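# Place the green block into the blue tray

## Task

Get the green block into the blue tray so that it stays there, at rest, once the robot has let go of it.

## Robot and tools

Robot and frame. Two arms share one scene frame. Its origin sits at table-top height (z = 0) straight above the middle of the robot's foot. +x points forward over the table, +z points up, and +y points to the robot's own left. left_arm is on the +y side and right_arm on the -y side. These are the robot's sides, not the sides of an image. Base poses: left_arm at (+0.038, +0.317, +0.307) m, quat_wxyz (+0.842, -0.162, +0.097, -0.506); right_arm at (+0.038, -0.317, +0.307) m, quat_wxyz (+0.506, -0.097, +0.162, -0.842). The table's top starts near x = +0.15 m and may be rotated relative to the robot. Reported hand positions and orientations can be a few cm off, more when the arm reaches far.

Gripper. The fingers extend along the gripper's +z axis and separate along its y axis. end_effector_position is the spot between the pads, roughly 1 cm short of the fingertips.

Row format (used by every tool that moves an arm). One row is a single flat list of 16 numbers covering both arms, even if only one moves: left x, y, z, qw, qx, qy, qz, opening, then right x, y, z, qw, qx, qy, qz, opening. x, y, z are an absolute gripper position in metres, in the scene frame. The quaternion is an absolute orientation, w first, in the scene frame. opening runs from -1 (shut) to +1 (fully open, 0.094 m). It is a command, so a 0 is a real command: to leave a gripper unchanged, repeat its present value. To hold an arm still, resend every time the exact position and quaternion from the last result taken before it stopped, plus the opening you want. To keep an orientation steady, repeat one fixed quaternion rather than copying the drifting reported one.

execute_actions(actions, cameras). actions is a list of actions. Each action is a table of 1 to 15 rows, one row per 1/30 s step, so one action lasts 0.5 s. If fewer than 15 rows are given, the last row repeats. A target more than 0.6 m from that gripper's current position, along any of the gripper's own axes, gets the action refused for both arms. The first action is checked against the latest reported state. A malformed action voids the whole call. Each step, the commanded orientation is clipped to within 40 degrees of the measured one, and position is favoured over orientation. A single action may fall short, so the "Hand target" line shows where each arm is actually heading. Send the rest in the next call. cameras: a list of names, ["all"], or []. When omitted, all cameras are shown for an empty actions list and none otherwise. An unknown name voids the call.

move(target, speed, blend, opening_speed, grip_force, blocking, cameras). target is one 16-number row, or a list of up to 15 such rows visited in order, with no 0.6 m check. Each gripper follows a straight line from its Hand target and turns the shorter way. speed is the top path speed in m/s, from 0.002 to 4.3, default 0.25; rotation is capped at twice that value in rad/s. It can be one value or one per target. blend (m) rounds the corners at intermediate targets; 0 means stop at each one. opening_speed is the rate of finger change per second on the -1..+1 scale, at least 0.2. Use it slowly on fragile parts. grip_force is the force per pad in N, from 10 to 50, one value or one per arm. It persists once set, and lower forces close more slowly. blocking=false returns after about 0.5 s while the motion continues; a new move then takes over from the current point. Every path stops after 10 s in total. Paths do not avoid obstacles or the other arm. Faster motion means more lag, more drift and harder impacts. Do not route a path close to an arm's own base; go around it. The result adds a "move:" line with the outcome (done, off_target, moving, held, fault) and any limits (limits=paced: a command was clipped; limits=held: steps were withheld). Arms not named in the outcome ended within 10 mm and 2 degrees of their target. Neither done nor off_target tells you whether anything was touched.

wait(seconds): 0 to 10 s, arms keep their last command, and a running move continues. stop(): brakes a running move. zoom_image(camera, region): region is [x0, y0, x1, y1] in pixels, origin at top-left, at most 504 wide and 504 high. It only works on the newest image of that camera. finished_scene(scene=1): ends the scene for good, so call it only once the block lies in the tray on its own.

Cameras: cam_head_left, cam_head_right, cam_over, cam_left_wrist, cam_right_wrist, each 672x504.

Reading results. grip_measured is the measured finger opening on the -1..+1 scale. It reads up to about 2.5 mm wide when empty, and somewhat narrower than a firmly gripped part. The last Joint positions value per arm is the opening in metres. Joint velocities may say "within noise". Joint torques include the arm's own weight and are noisy; values 3 and 4 wrap at ±28 N m. A resting arm may sit a few cm from its target because of friction or load, and that alone does not mean contact. Joint ranges (rad): waist ±2.880, shoulder 0 to 3.142, elbow 0 to 3.019 (straight at 2.964), wrist pitch -1.693 to 1.571, wrist yaw ±1.571, wrist roll ±2.094. To release, command an opening well above grip_measured.

Avoid: collisions or pressing between the two arms, including one gripper closing on the other's fingers; fast impacts or hard pushes on the table or heavy objects; dropping the block from a height or releasing it while it still moves; anything leaving the table. Motors heat up when an arm holds a load, stays stretched out, or pushes at an unreachable pose. A MOTOR HOT line warns at 85 °C. At 100 °C an OVER-TEMPERATURE FAULT makes that arm go limp for 30-60 s or longer.

Each tool is called as name([rows], argument=value, ...), one row to a line, values as JSON.

## Session

execute_actions(actions=[])

Scene clock: 0.00 s.
left_arm: end_effector_position=(+0.7328, +0.4777, +0.2304) grip_measured=+1.000 end_effector_quat_wxyz=(+0.105, +0.417, +0.857, -0.285) | right_arm: end_effector_position=(+0.2451, -0.0297, +0.2405) grip_measured=+1.000 end_effector_quat_wxyz=(+0.019, +0.815, -0.498, -0.296)
Joint positions: left_arm=[1.421 2.149 2.151 -1.486 0.494 1.323 0.094] | right_arm=[2.847 1.689 0.791 -0.74 -0.211 -1.264 0.094]
Joint velocities: within noise
Joint torques (N m): no reading
Motor temperatures (°C): left_arm=[34 31 28 31 34 32 30] | right_arm=[36 32 32 32 30 33 32]
Heat: left arm: hottest waist 34 °C; right arm: hottest waist 36 °C.
Hand target: left_arm +0.7397, +0.4806, +0.2363; +0.112, +0.420, +0.857, -0.277 | right_arm +0.2516, -0.0244, +0.2438; +0.010, +0.816, -0.498, -0.294
Tool commands: left_gripper/opening=+1.0 right_gripper/opening=+1.0

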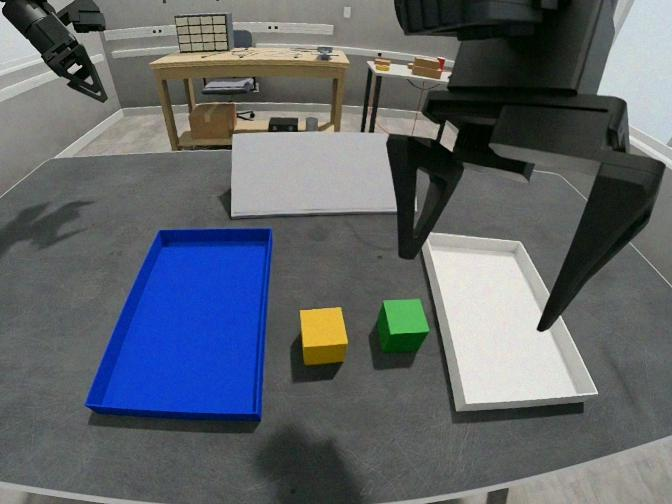

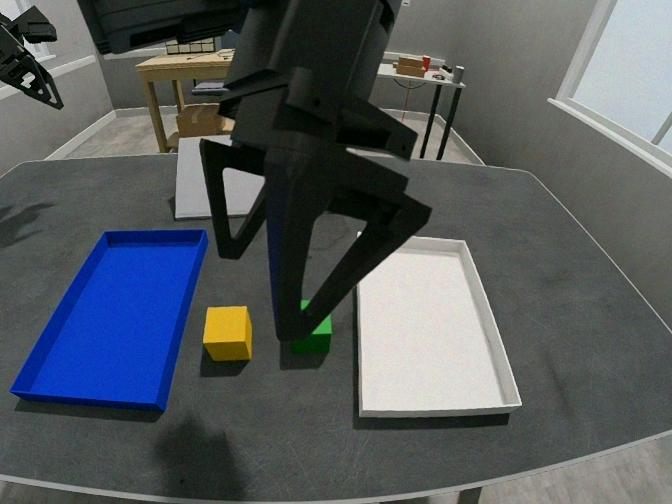

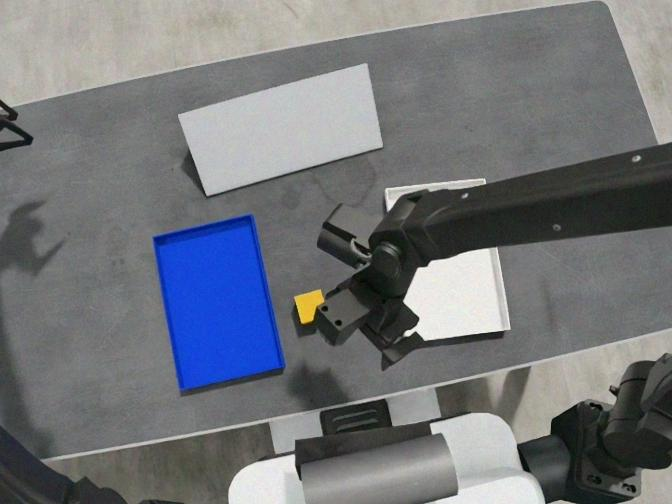

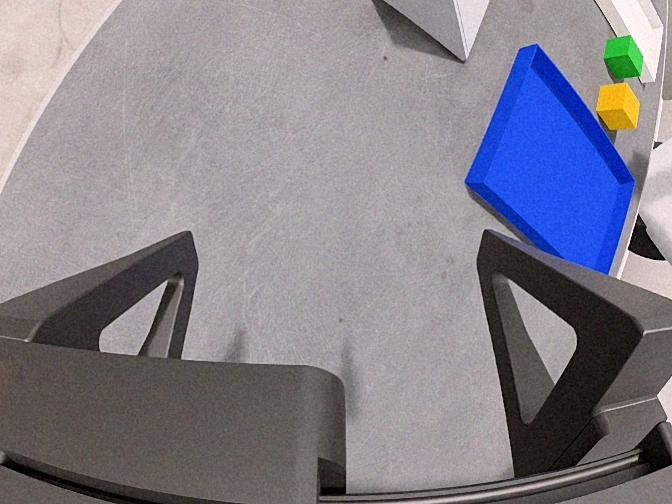

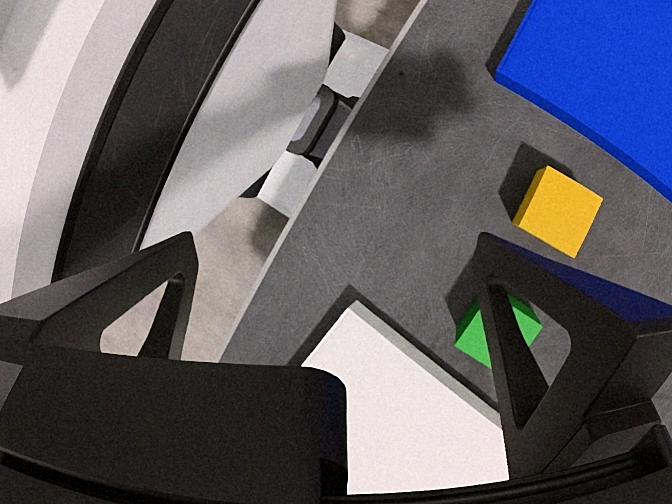

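move(target=[0.7397,0.4806,0.2363,0.112,0.420,0.857,-0.277,1,0.28,-0.06,0.25,0,0.7071,-0.7071,0,1], cameras=["all"])

Scene clock: 12.03 s.
left_arm: end_effector_position=(+0.7328, +0.4777, +0.2304) grip_measured=+1.000 end_effector_quat_wxyz=(+0.105, +0.417, +0.857, -0.285) | right_arm: end_effector_position=(+0.2821, -0.0656, +0.2447) grip_measured=+1.000 end_effector_quat_wxyz=(+0.009, +0.702, -0.701, -0.125)
Joint positions: left_arm=[1.421 2.149 2.151 -1.486 0.494 1.323 0.094] | right_arm=[2.875 1.544 0.697 -0.633 0.115 -0.772 0.094]
Joint torques (N m): left_arm=[-2.55 -22.95 8.88 0.08 0.46 0.11] | right_arm=[5.07 -11.22 4.07 0.69 -0.05 0.02]
Heat: left arm: hottest shoulder 35 °C; right arm: hottest waist 36 °C.
Hand target: left_arm +0.7395, +0.4805, +0.2365; +0.112, +0.420, +0.857, -0.277 | right_arm +0.2810, -0.0612, +0.2493; +0.002, +0.702, -0.702, -0.125
Off the commanded pose: left_arm 0.010 m, 1 deg | right_arm 0.008 m, 14 deg.
joint sent to its limit (right arm) — joint 1 (waist), upper limit. The joint targets are off in orientation, not in position.
move: off_target (right_arm)

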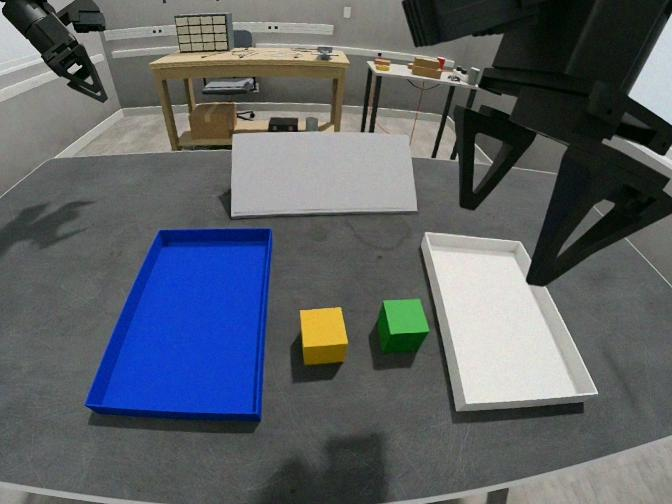

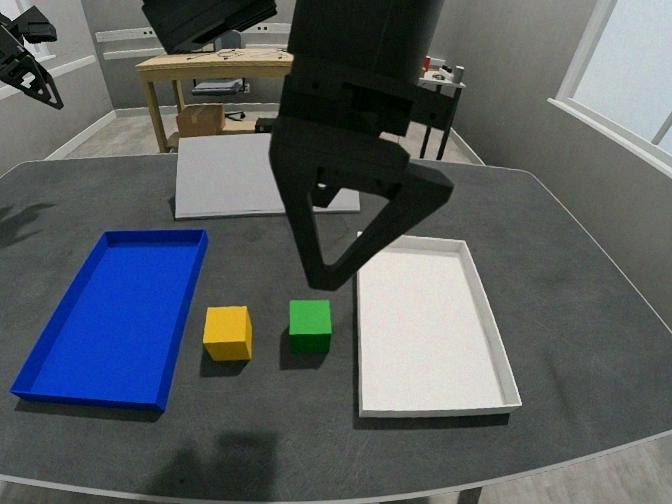

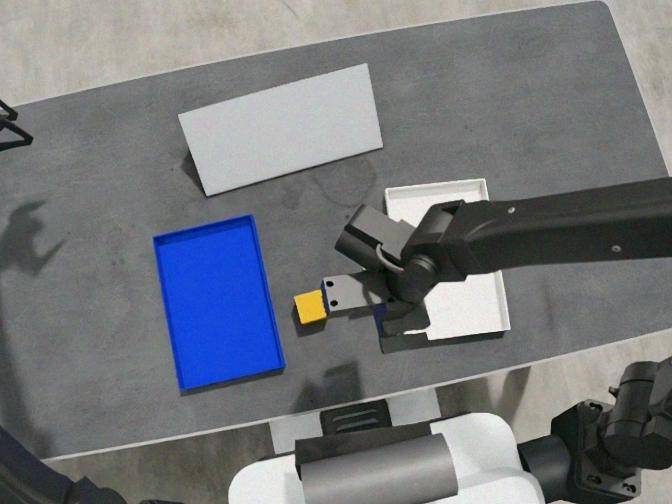

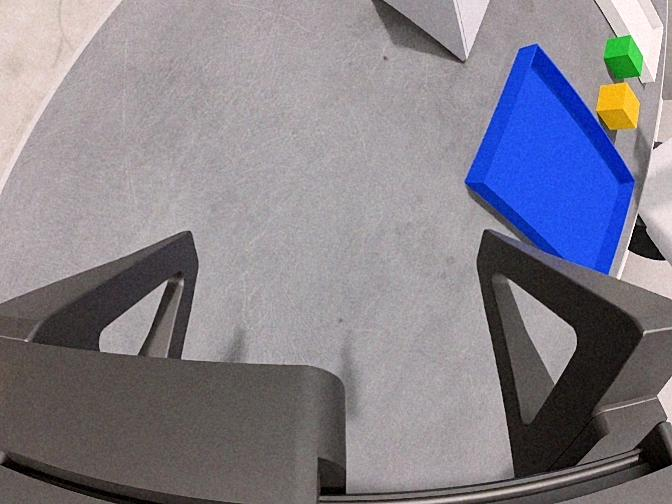

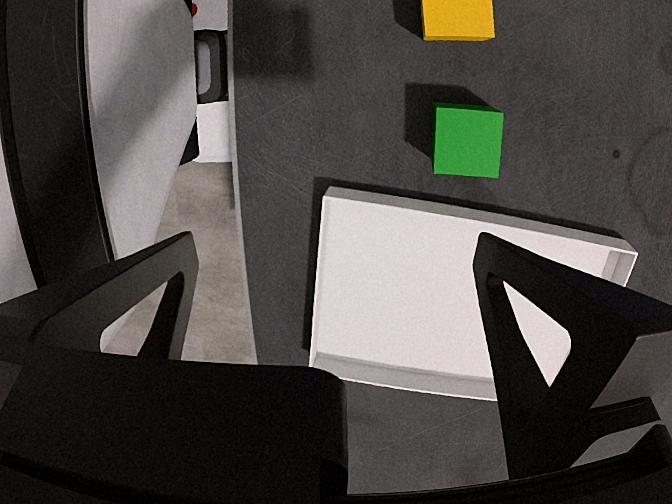

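move(target=[0.7397,0.4806,0.2363,0.112,0.420,0.857,-0.277,1,0.36,-0.01,0.2,0,0.7071,-0.7071,0,1], cameras=["all"])

Scene clock: 20.23 s.
left_arm: end_effector_position=(+0.7328, +0.4777, +0.2304) grip_measured=+1.000 end_effector_quat_wxyz=(+0.105, +0.417, +0.857, -0.285) | right_arm: end_effector_position=(+0.3486, -0.0295, +0.1935) grip_measured=+1.000 end_effector_quat_wxyz=(+0.020, +0.710, -0.703, -0.010)
Joint positions: left_arm=[1.421 2.149 2.151 -1.486 0.494 1.323 0.094] | right_arm=[2.875 1.81 0.913 -0.611 0.347 -0.77 0.094]
Joint torques (N m): left_arm=[-2.43 -23.3 8.8 0.06 0.45 0.11] | right_arm=[6.53 -12.81 6.57 0.8 0.11 0.04]
Motor temperatures (°C): left_arm=[34 37 30 30 34 32 30] | right_arm=[36 33 33 32 30 32 32]
Heat: left arm: hottest shoulder 37 °C; right arm: hottest waist 36 °C.
Hand target: left_arm +0.7395, +0.4805, +0.2365; +0.112, +0.420, +0.857, -0.277 | right_arm +0.3604, -0.0112, +0.2002; +0.000, +0.707, -0.707, -0.010
Off the commanded pose: left_arm 0.010 m, 1 deg | right_arm 0.024 m, 3 deg.
joint sent to its limit (right arm) — joint 1 (waist), upper limit. The joint targets still meet the commanded pose.
move: off_target (right_arm)

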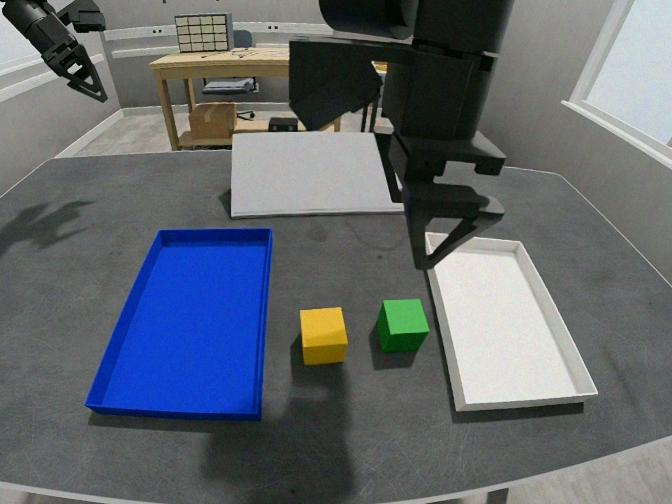

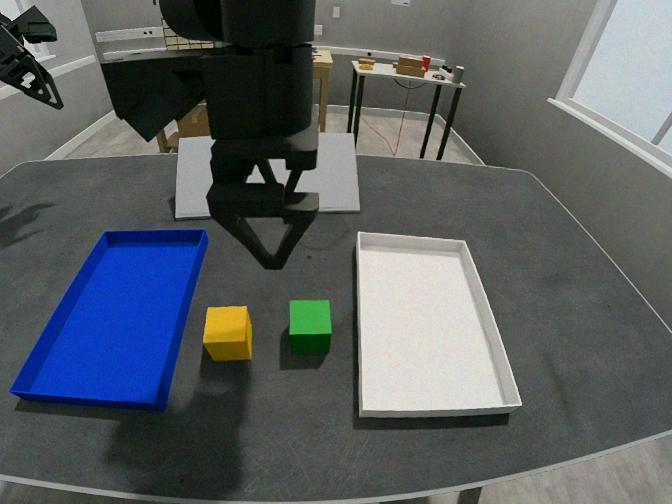

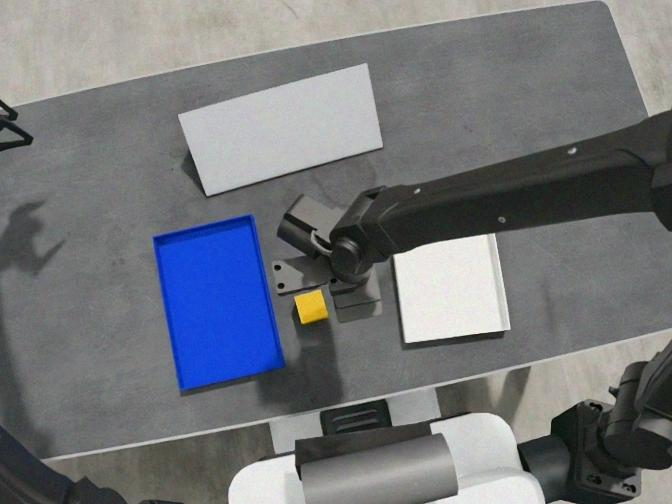

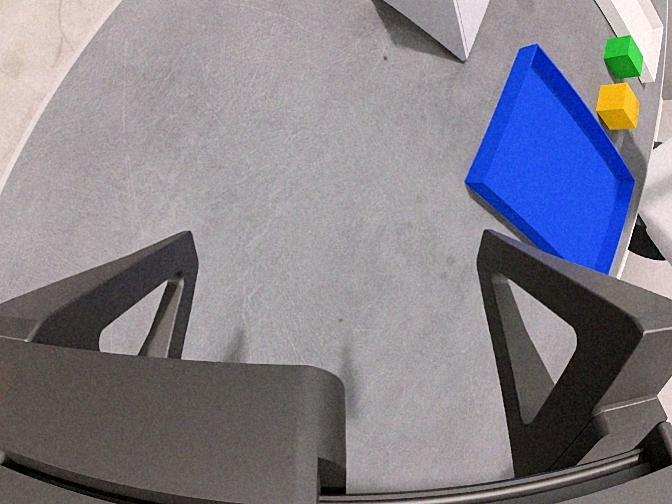

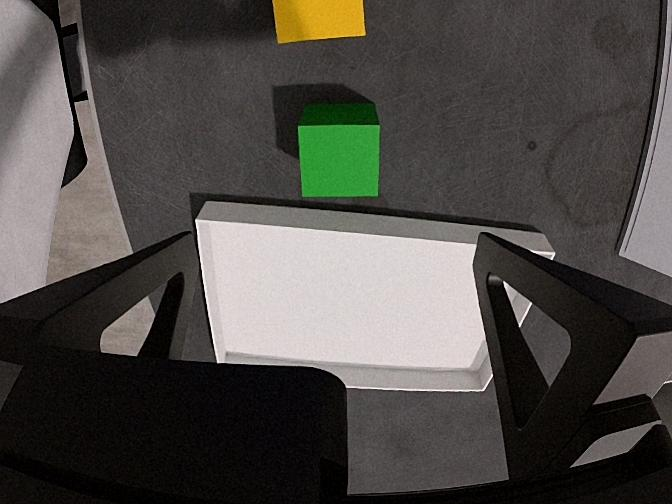

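move(target=[0.7397,0.4806,0.2363,0.112,0.420,0.857,-0.277,1,0.360,-0.040,0.12,0,0.7071,-0.7071,0,1], cameras=["cam_right_wrist","cam_head_right","cam_head_left"])

Scene clock: 41.90 s.
left_arm: end_effector_position=(+0.7328, +0.4777, +0.2304) grip_measured=+1.000 end_effector_quat_wxyz=(+0.105, +0.417, +0.857, -0.285) | right_arm: end_effector_position=(+0.3554, -0.0390, +0.1215) grip_measured=+1.000 end_effector_quat_wxyz=(+0.005, +0.707, -0.707, -0.001)
Joint positions: left_arm=[1.421 2.149 2.151 -1.486 0.494 1.323 0.094] | right_arm=[2.795 1.963 0.891 -0.373 0.355 -0.856 0.094]
Joint torques (N m): left_arm=[-2.55 -23.18 8.77 0.05 0.46 0.13] | right_arm=[4.54 -13.74 2.52 1.05 0.06 -0.2]
Heat: left arm: hottest shoulder 41 °C; right arm: hottest waist 36 °C.
Hand target: left_arm +0.7395, +0.4805, +0.2365; +0.112, +0.420, +0.857, -0.277 | right_arm +0.3601, -0.0399, +0.1201; +0.000, +0.707, -0.707, +0.000
Off the commanded pose: left_arm 0.010 m, 1 deg | right_arm 0.005 m, 1 deg.
move: done
Images, in order (width x height): cam_head_left 672x504, cam_head_right 672x504, cam_right_wrist 672x504.

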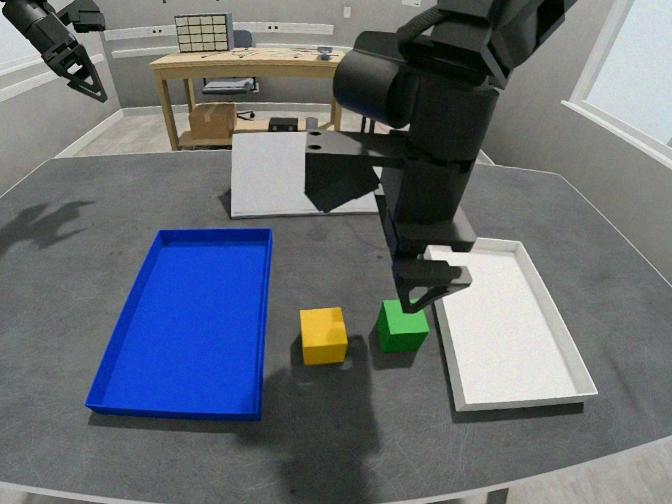

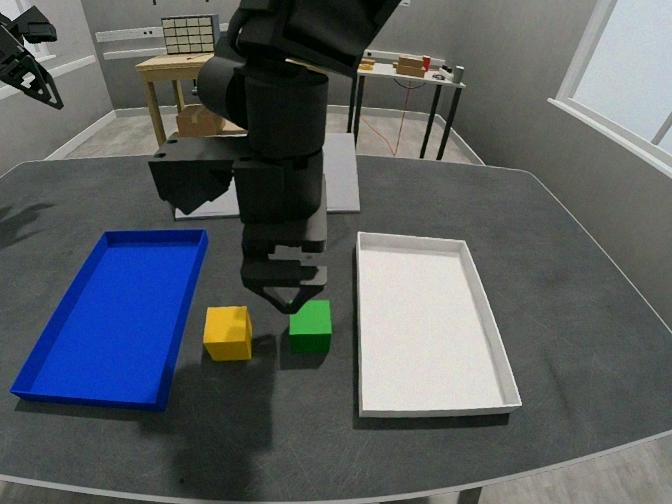

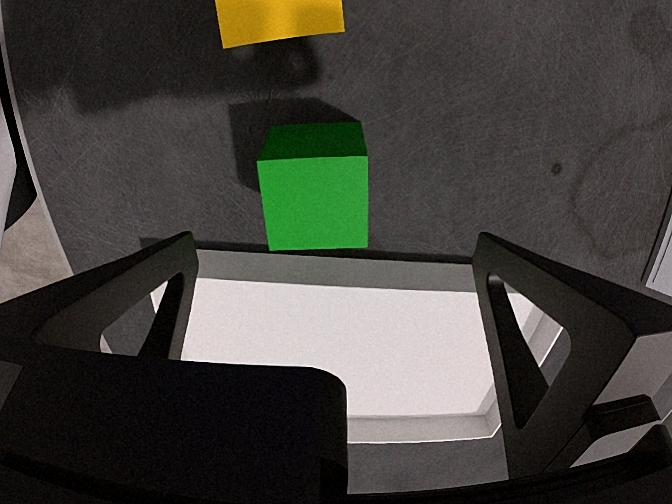

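move(target=[0.7397,0.4806,0.2363,0.112,0.420,0.857,-0.277,1,0.351,-0.054,0.07,0,0.7071,-0.7071,0,1], cameras=["cam_right_wrist","cam_head_right","cam_head_left"])

Scene clock: 48.43 s.
left_arm: end_effector_position=(+0.7328, +0.4777, +0.2304) grip_measured=+1.000 end_effector_quat_wxyz=(+0.105, +0.417, +0.857, -0.285) | right_arm: end_effector_position=(+0.3464, -0.0519, +0.0719) grip_measured=+1.000 end_effector_quat_wxyz=(+0.004, +0.708, -0.706, +0.000)
Joint positions: left_arm=[1.421 2.149 2.151 -1.486 0.494 1.323 0.094] | right_arm=[2.745 2.078 0.873 -0.221 0.351 -0.912 0.094]
Joint torques (N m): left_arm=[-2.2 -23.3 8.9 0.01 0.46 0.11] | right_arm=[4.19 -13.8 1.39 1.02 -0.06 -0.21]
Motor temperatures (°C): left_arm=[33 42 31 30 34 31 30] | right_arm=[36 34 33 32 30 32 32]
Heat: left arm: hottest shoulder 42 °C; right arm: hottest waist 36 °C.
Hand target: left_arm +0.7395, +0.4805, +0.2365; +0.112, +0.420, +0.857, -0.277 | right_arm +0.3509, -0.0540, +0.0700; +0.000, +0.707, -0.707, +0.000
Off the commanded pose: left_arm 0.010 m, 1 deg | right_arm 0.005 m, 0 deg.
move: done
Images, in order (width x height): cam_head_left 672x504, cam_head_right 672x504, cam_right_wrist 672x504.

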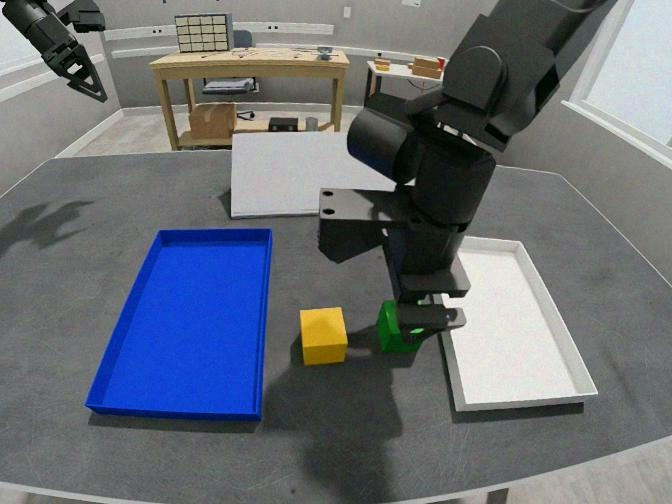

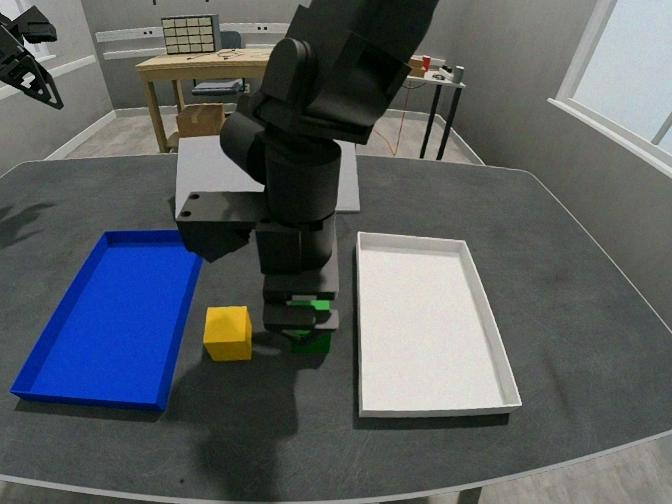

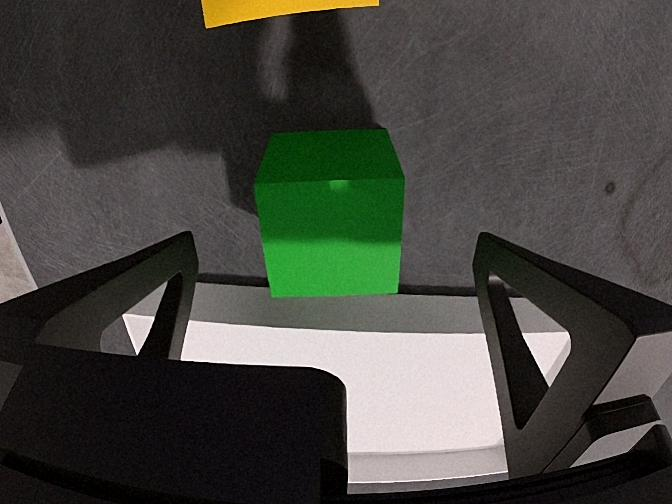

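move([
  [0.7397,0.4806,0.2363,0.112,0.420,0.857,-0.277,1,0.351,-0.061,0.025,0,0.7071,-0.7071,0,1],
  [0.7397,0.4806,0.2363,0.112,0.420,0.857,-0.277,1,0.351,-0.061,0.025,0,0.7071,-0.7071,0,-0.3],
], speed=0.15, opening_speed=0.8, cameras=["cam_right_wrist","cam_head_right","cam_head_left"])

Scene clock: 55.53 s.
left_arm: end_effector_position=(+0.7328, +0.4777, +0.2304) grip_measured=+1.000 end_effector_quat_wxyz=(+0.105, +0.417, +0.857, -0.285) | right_arm: end_effector_position=(+0.3412, -0.0622, +0.0272) grip_measured=+0.066 end_effector_quat_wxyz=(+0.008, +0.709, -0.705, -0.001)
Joint positions: left_arm=[1.421 2.149 2.151 -1.486 0.494 1.323 0.094] | right_arm=[2.696 2.193 0.891 -0.116 0.343 -0.965 0.05]
Joint torques (N m): left_arm=[-2.55 -23.24 8.8 0.02 0.46 0.13] | right_arm=[4.19 -13.92 1.4 0.99 -0.07 -0.21]
Heat: left arm: hottest shoulder 43 °C; right arm: hottest waist 36 °C.
Hand target: left_arm +0.7395, +0.4805, +0.2365; +0.112, +0.420, +0.857, -0.277 | right_arm +0.3509, -0.0611, +0.0251; +0.000, +0.707, -0.707, +0.000
Off the commanded pose: left_arm 0.010 m, 1 deg | right_arm 0.010 m, 1 deg.
move: done
Images, in order (width x height): cam_head_left 672x504, cam_head_right 672x504, cam_right_wrist 672x504.

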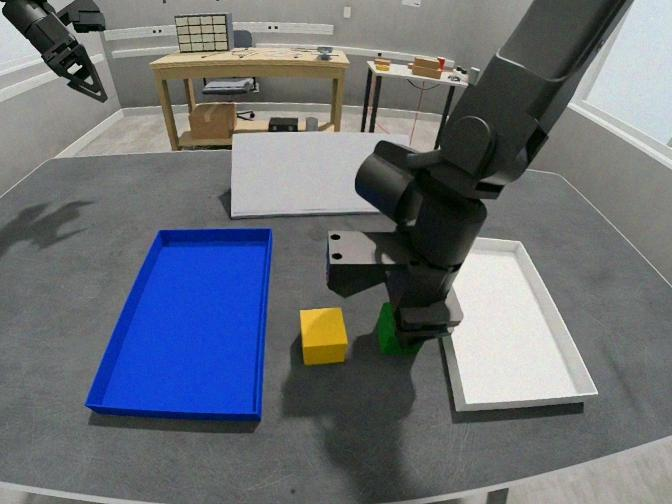

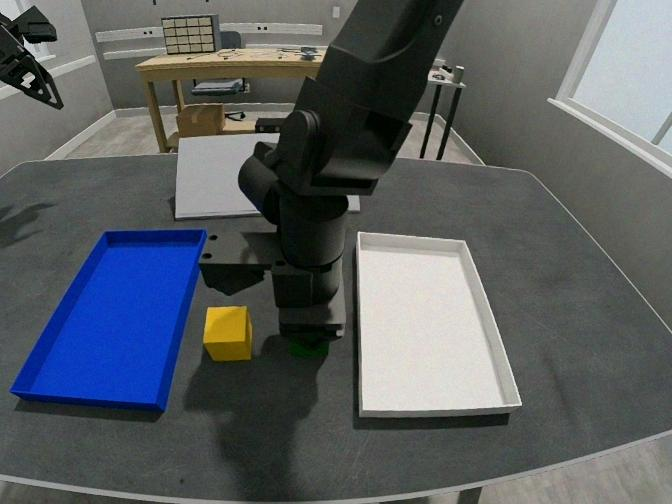

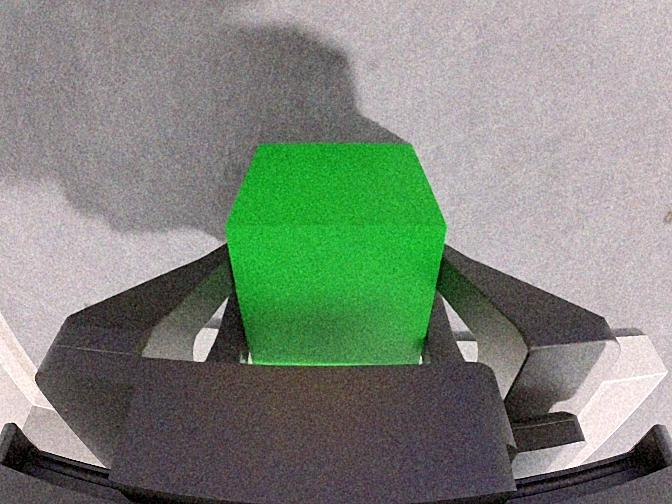

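move([
  [0.7397,0.4806,0.2363,0.112,0.420,0.857,-0.277,1,0.347,-0.061,0.025,0,0.7071,-0.7071,0,-0.15],
  [0.7397,0.4806,0.2363,0.112,0.420,0.857,-0.277,1,0.351,-0.061,0.14,0,0.7071,-0.7071,0,-0.15],
  [0.7397,0.4806,0.2363,0.112,0.420,0.857,-0.277,1,0.38,0.16,0.14,0,0.793,-0.609,0,-0.15],
], blend=[0,0.03,0], cameras=["all"])

Scene clock: 69.80 s.
left_arm: end_effector_position=(+0.7328, +0.4777, +0.2304) grip_measured=+1.000 end_effector_quat_wxyz=(+0.105, +0.417, +0.857, -0.285) | right_arm: end_effector_position=(+0.3718, +0.1418, +0.1298) grip_measured=+0.066 end_effector_quat_wxyz=(-0.012, +0.766, -0.605, -0.217)
Joint positions: left_arm=[1.421 2.149 2.151 -1.486 0.494 1.323 0.094] | right_arm=[2.879 2.207 1.373 -0.653 -0.07 -1.001 0.05]
Joint torques (N m): left_arm=[-2.67 -23.3 8.84 0.06 0.45 0.12] | right_arm=[8.59 -17.55 7.27 0.18 -0.42 -0.23]
Heat: left arm: hottest shoulder 44 °C; right arm: hottest waist 36 °C.
Hand target: left_arm +0.7395, +0.4805, +0.2365; +0.112, +0.420, +0.857, -0.277 | right_arm +0.3812, +0.1580, +0.1396; -0.027, +0.771, -0.597, -0.218
Off the commanded pose: left_arm 0.010 m, 1 deg | right_arm 0.022 m, 25 deg.
joint sent to its limit (right arm) — joint 1 (waist), upper limit. The joint targets are off in orientation, not in position.
move: off_target (right_arm)

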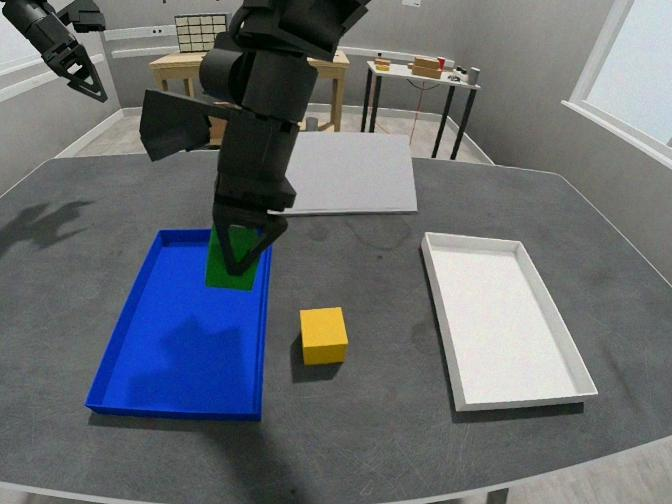

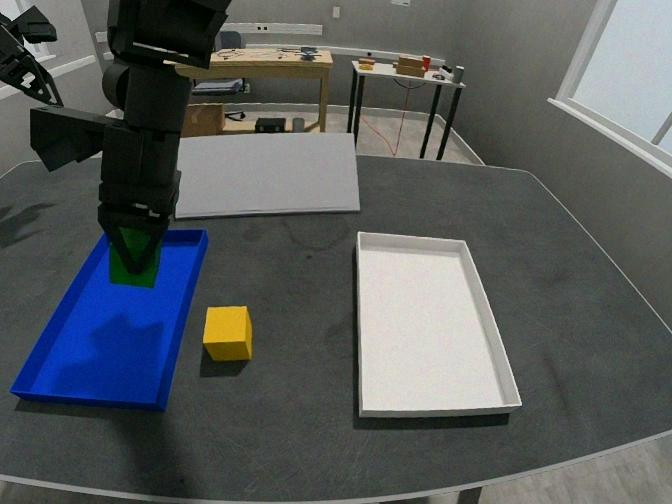

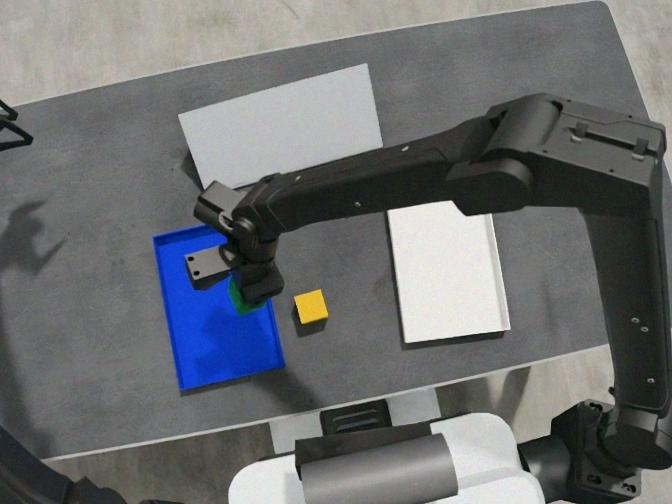

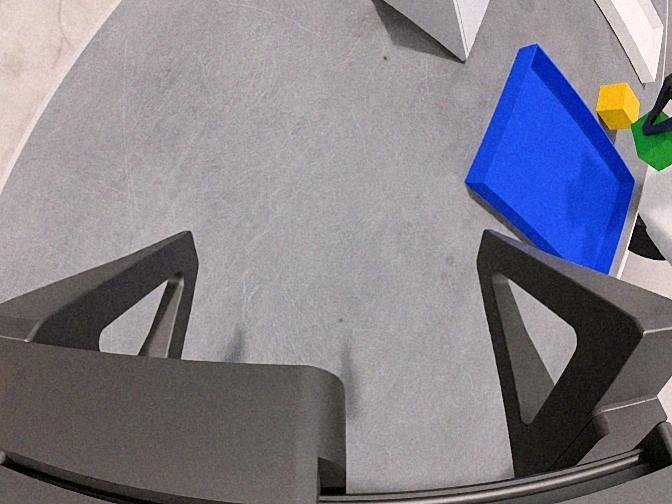

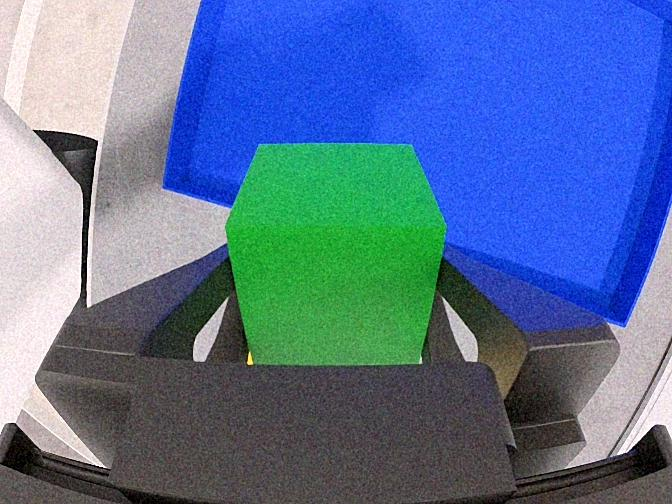

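move(target=[0.7397,0.4806,0.2363,0.112,0.420,0.857,-0.277,1,0.43,0.195,0.08,0,0.766,-0.643,0,-0.15], cameras=["all"])

Scene clock: 74.40 s.
left_arm: end_effector_position=(+0.7328, +0.4777, +0.2304) grip_measured=+1.000 end_effector_quat_wxyz=(+0.105, +0.417, +0.857, -0.285) | right_arm: end_effector_position=(+0.4205, +0.1766, +0.0693) grip_measured=+0.066 end_effector_quat_wxyz=(+0.002, +0.761, -0.636, -0.128)
Joint positions: left_arm=[1.421 2.149 2.151 -1.486 0.494 1.323 0.094] | right_arm=[2.879 2.413 1.639 -0.716 0.112 -0.945 0.05]
Joint torques (N m): left_arm=[-2.32 -22.95 8.84 -0.03 0.45 0.11] | right_arm=[9.58 -19.43 7.84 0.23 -0.1 0.04]
Heat: left arm: hottest shoulder 44 °C; right arm: hottest waist 36 °C.
Hand target: left_arm +0.7395, +0.4805, +0.2365; +0.112, +0.420, +0.857, -0.277 | right_arm +0.4309, +0.1931, +0.0798; -0.012, +0.759, -0.639, -0.127
Off the commanded pose: left_arm 0.010 m, 1 deg | right_arm 0.023 m, 15 deg.
joint sent to its limit (right arm) — joint 1 (waist), upper limit. The joint targets are off in orientation, not in position.
move: off_target (right_arm)

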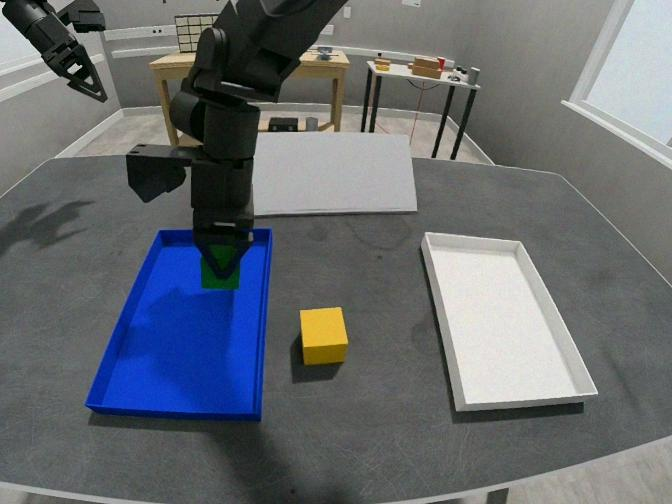

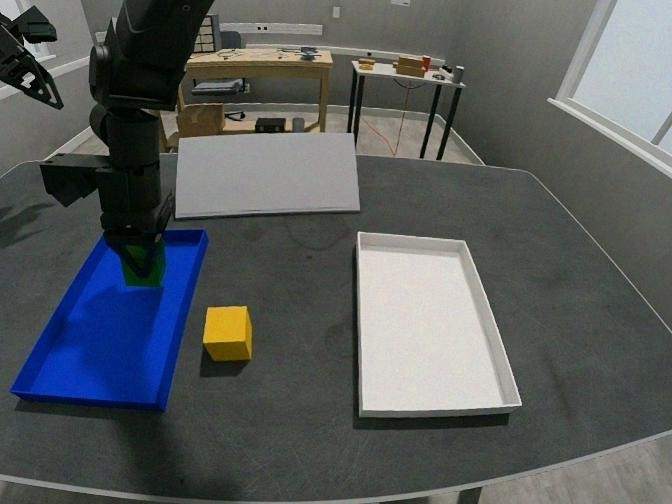

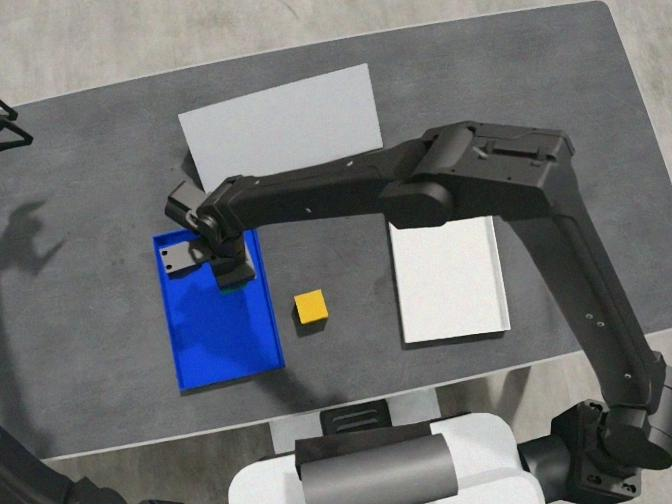

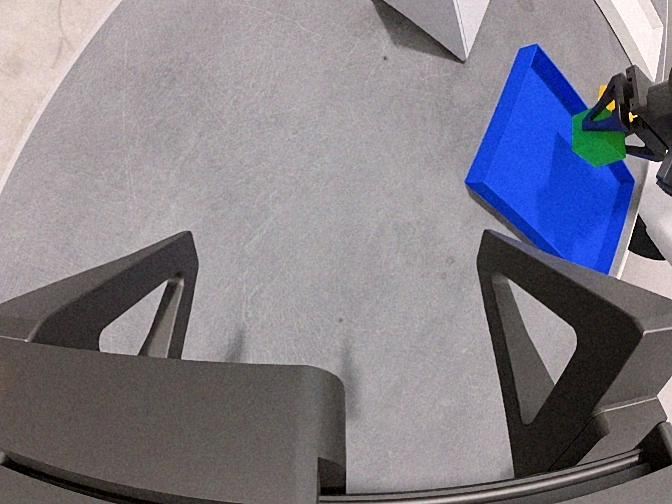

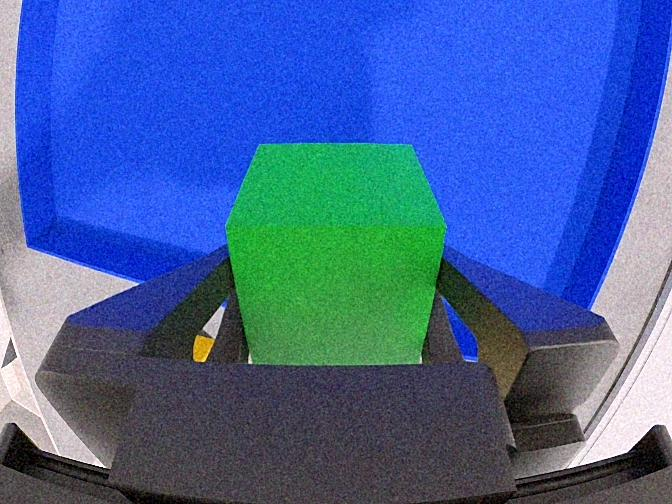

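move(target=[0.7397,0.4806,0.2363,0.112,0.420,0.857,-0.277,1,0.435,0.198,0.045,0,0.766,-0.643,0,-0.15], speed=0.1, cameras=["cam_right_wrist","cam_over","cam_head_left"])

Scene clock: 79.30 s.
left_arm: end_effector_position=(+0.7328, +0.4777, +0.2304) grip_measured=+1.000 end_effector_quat_wxyz=(+0.105, +0.417, +0.857, -0.285) | right_arm: end_effector_position=(+0.4241, +0.1774, +0.0358) grip_measured=+0.066 end_effector_quat_wxyz=(+0.013, +0.766, -0.637, -0.088)
Joint positions: left_arm=[1.421 2.149 2.151 -1.486 0.494 1.323 0.094] | right_arm=[2.879 2.494 1.703 -0.716 0.193 -0.943 0.05]
Joint torques (N m): left_arm=[-2.55 -23.12 8.81 0.09 0.45 0.13] | right_arm=[9.76 -19.55 7.58 0.65 -0.03 0.04]
Heat: left arm: hottest shoulder 45 °C; right arm: hottest waist 36 °C.
Hand target: left_arm +0.7395, +0.4805, +0.2365; +0.112, +0.420, +0.857, -0.277 | right_arm +0.4359, +0.1961, +0.0450; -0.007, +0.762, -0.642, -0.086
Off the commanded pose: left_arm 0.010 m, 1 deg | right_arm 0.025 m, 10 deg.
joint sent to its limit (right arm) — joint 1 (waist), upper limit. The joint targets are off in orientation, not in position.
move: off_target (right_arm)
Images, in order (width x height): cam_head_left 672x504, cam_over 672x504, cam_right_wrist 672x504.

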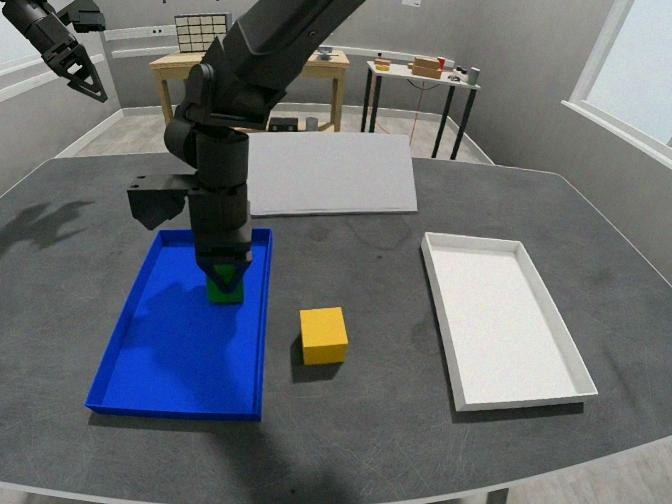

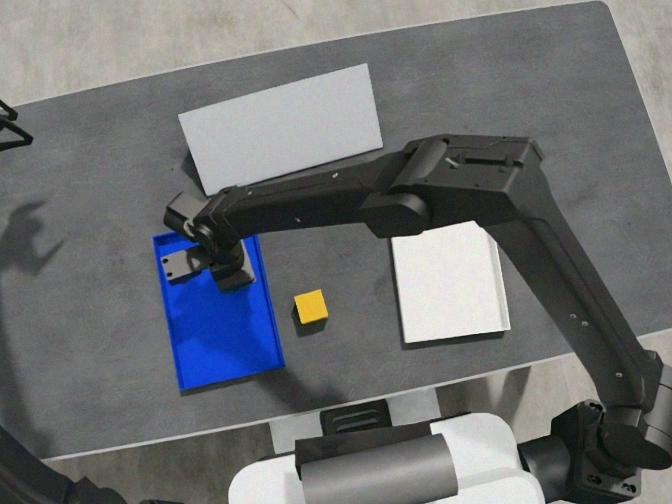

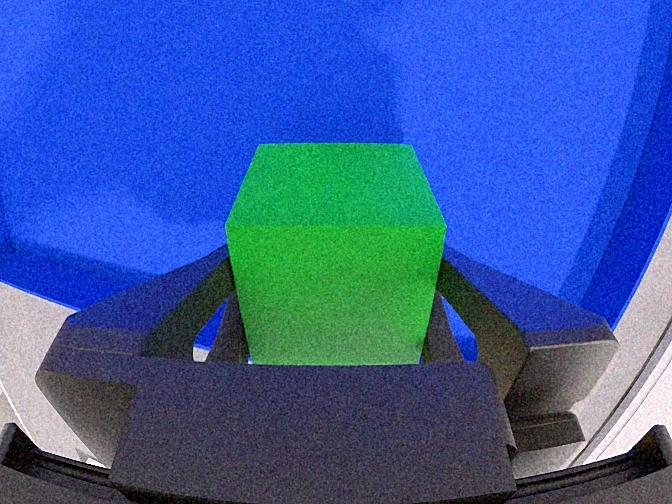

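move([
  [0.7397,0.4806,0.2363,0.112,0.420,0.857,-0.277,1,0.435,0.198,0.038,0,0.766,-0.643,0,-0.15],
  [0.7397,0.4806,0.2363,0.112,0.420,0.857,-0.277,1,0.435,0.198,0.038,0,0.766,-0.643,0,0.5],
], speed=0.06, opening_speed=0.5, cameras=["cam_right_wrist","cam_head_left"])

move(target=[0.7397,0.4806,0.2363,0.112,0.420,0.857,-0.277,1,0.425,0.195,0.15,0,0.766,-0.643,-0.1,0.5], speed=0.12, cameras=["cam_right_wrist","cam_head_left"])

Scene clock: 89.10 s.
left_arm: end_effector_position=(+0.7328, +0.4777, +0.2304) grip_measured=+1.000 end_effector_quat_wxyz=(+0.105, +0.417, +0.857, -0.285) | right_arm: end_effector_position=(+0.4259, +0.1781, +0.0311) grip_measured=+0.496 end_effector_quat_wxyz=(+0.014, +0.766, -0.637, -0.081)
Joint positions: left_arm=[1.421 2.149 2.151 -1.486 0.494 1.323 0.094] | right_arm=[2.879 2.507 1.716 -0.716 0.207 -0.943 0.07]
Joint torques (N m): left_arm=[-2.49 -23.12 8.88 0.02 0.45 0.11] | right_arm=[9.82 -19.43 7.35 0.83 -0.01 0.04]
Heat: left arm: hottest shoulder 45 °C; right arm: hottest waist 36 °C.
Hand target: left_arm +0.7395, +0.4805, +0.2365; +0.112, +0.420, +0.857, -0.277 | right_arm +0.4360, +0.1962, +0.0381; -0.006, +0.763, -0.642, -0.079
Off the commanded pose: left_arm 0.010 m, 1 deg | right_arm 0.023 m, 9 deg.
joint sent to its limit (right arm) — joint 1 (waist), upper limit. The joint targets are off in orientation, not in position.
move: off_target (right_arm); target 2's new opening was sent with right_arm's hand 0.021 m and 9 deg from that target
Images, in order (width x height): cam_head_left 672x504, cam_right_wrist 672x504.

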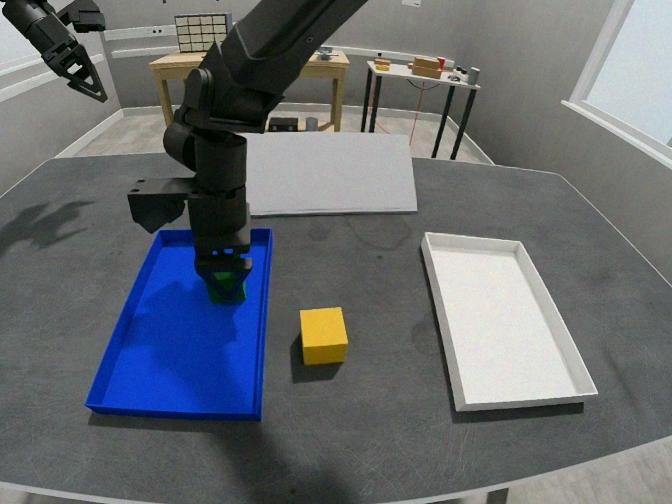

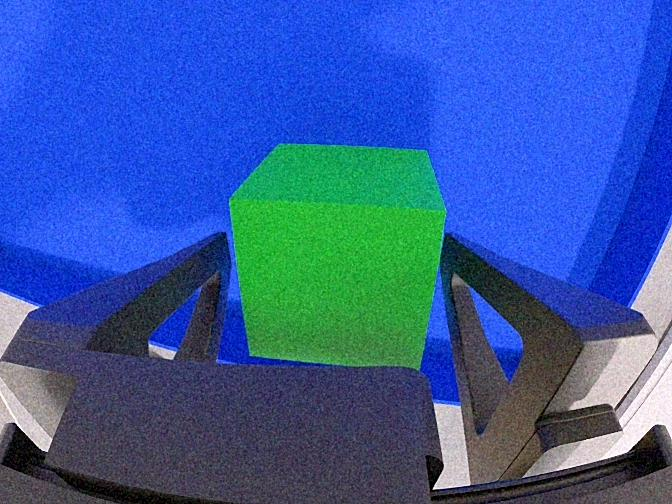

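Scene clock: 90.80 s.
left_arm: end_effector_position=(+0.7328, +0.4777, +0.2304) grip_measured=+1.000 end_effector_quat_wxyz=(+0.105, +0.417, +0.857, -0.285) | right_arm: end_effector_position=(+0.4299, +0.1908, +0.1383) grip_measured=+0.497 end_effector_quat_wxyz=(-0.008, +0.749, -0.629, -0.206)
Joint positions: left_arm=[1.421 2.149 2.151 -1.486 0.494 1.323 0.094] | right_arm=[2.879 2.314 1.657 -0.825 -0.047 -0.943 0.07]
Joint torques (N m): left_arm=[-2.61 -23.18 8.81 0.06 0.46 0.11] | right_arm=[9.47 -21.07 4.82 0.17 -0.32 0.02]
Heat: left arm: hottest shoulder 45 °C; right arm: hottest waist 36 °C.
Hand target: left_arm +0.7395, +0.4805, +0.2365; +0.112, +0.420, +0.857, -0.277 | right_arm +0.4264, +0.1937, +0.1491; -0.008, +0.749, -0.629, -0.208
Off the commanded pose: left_arm 0.010 m, 1 deg | right_arm 0.013 m, 12 deg.
joint sent to its limit (right arm) — joint 1 (waist), upper limit. The joint targets are off in orientation, not in position.
move: off_target (right_arm)
Images, in order (width x height): cam_head_left 672x504, cam_right_wrist 672x504.

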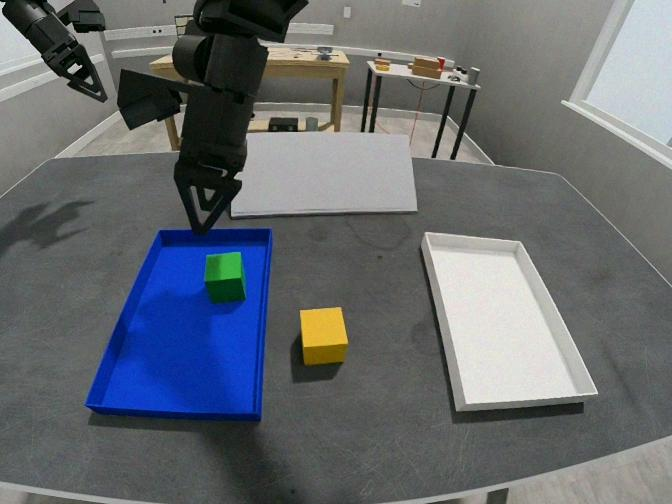

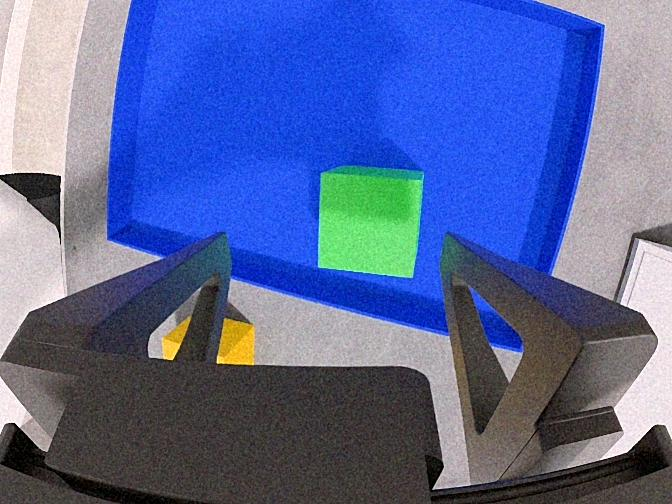

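finished_scene()

The scene is finished: the task was done.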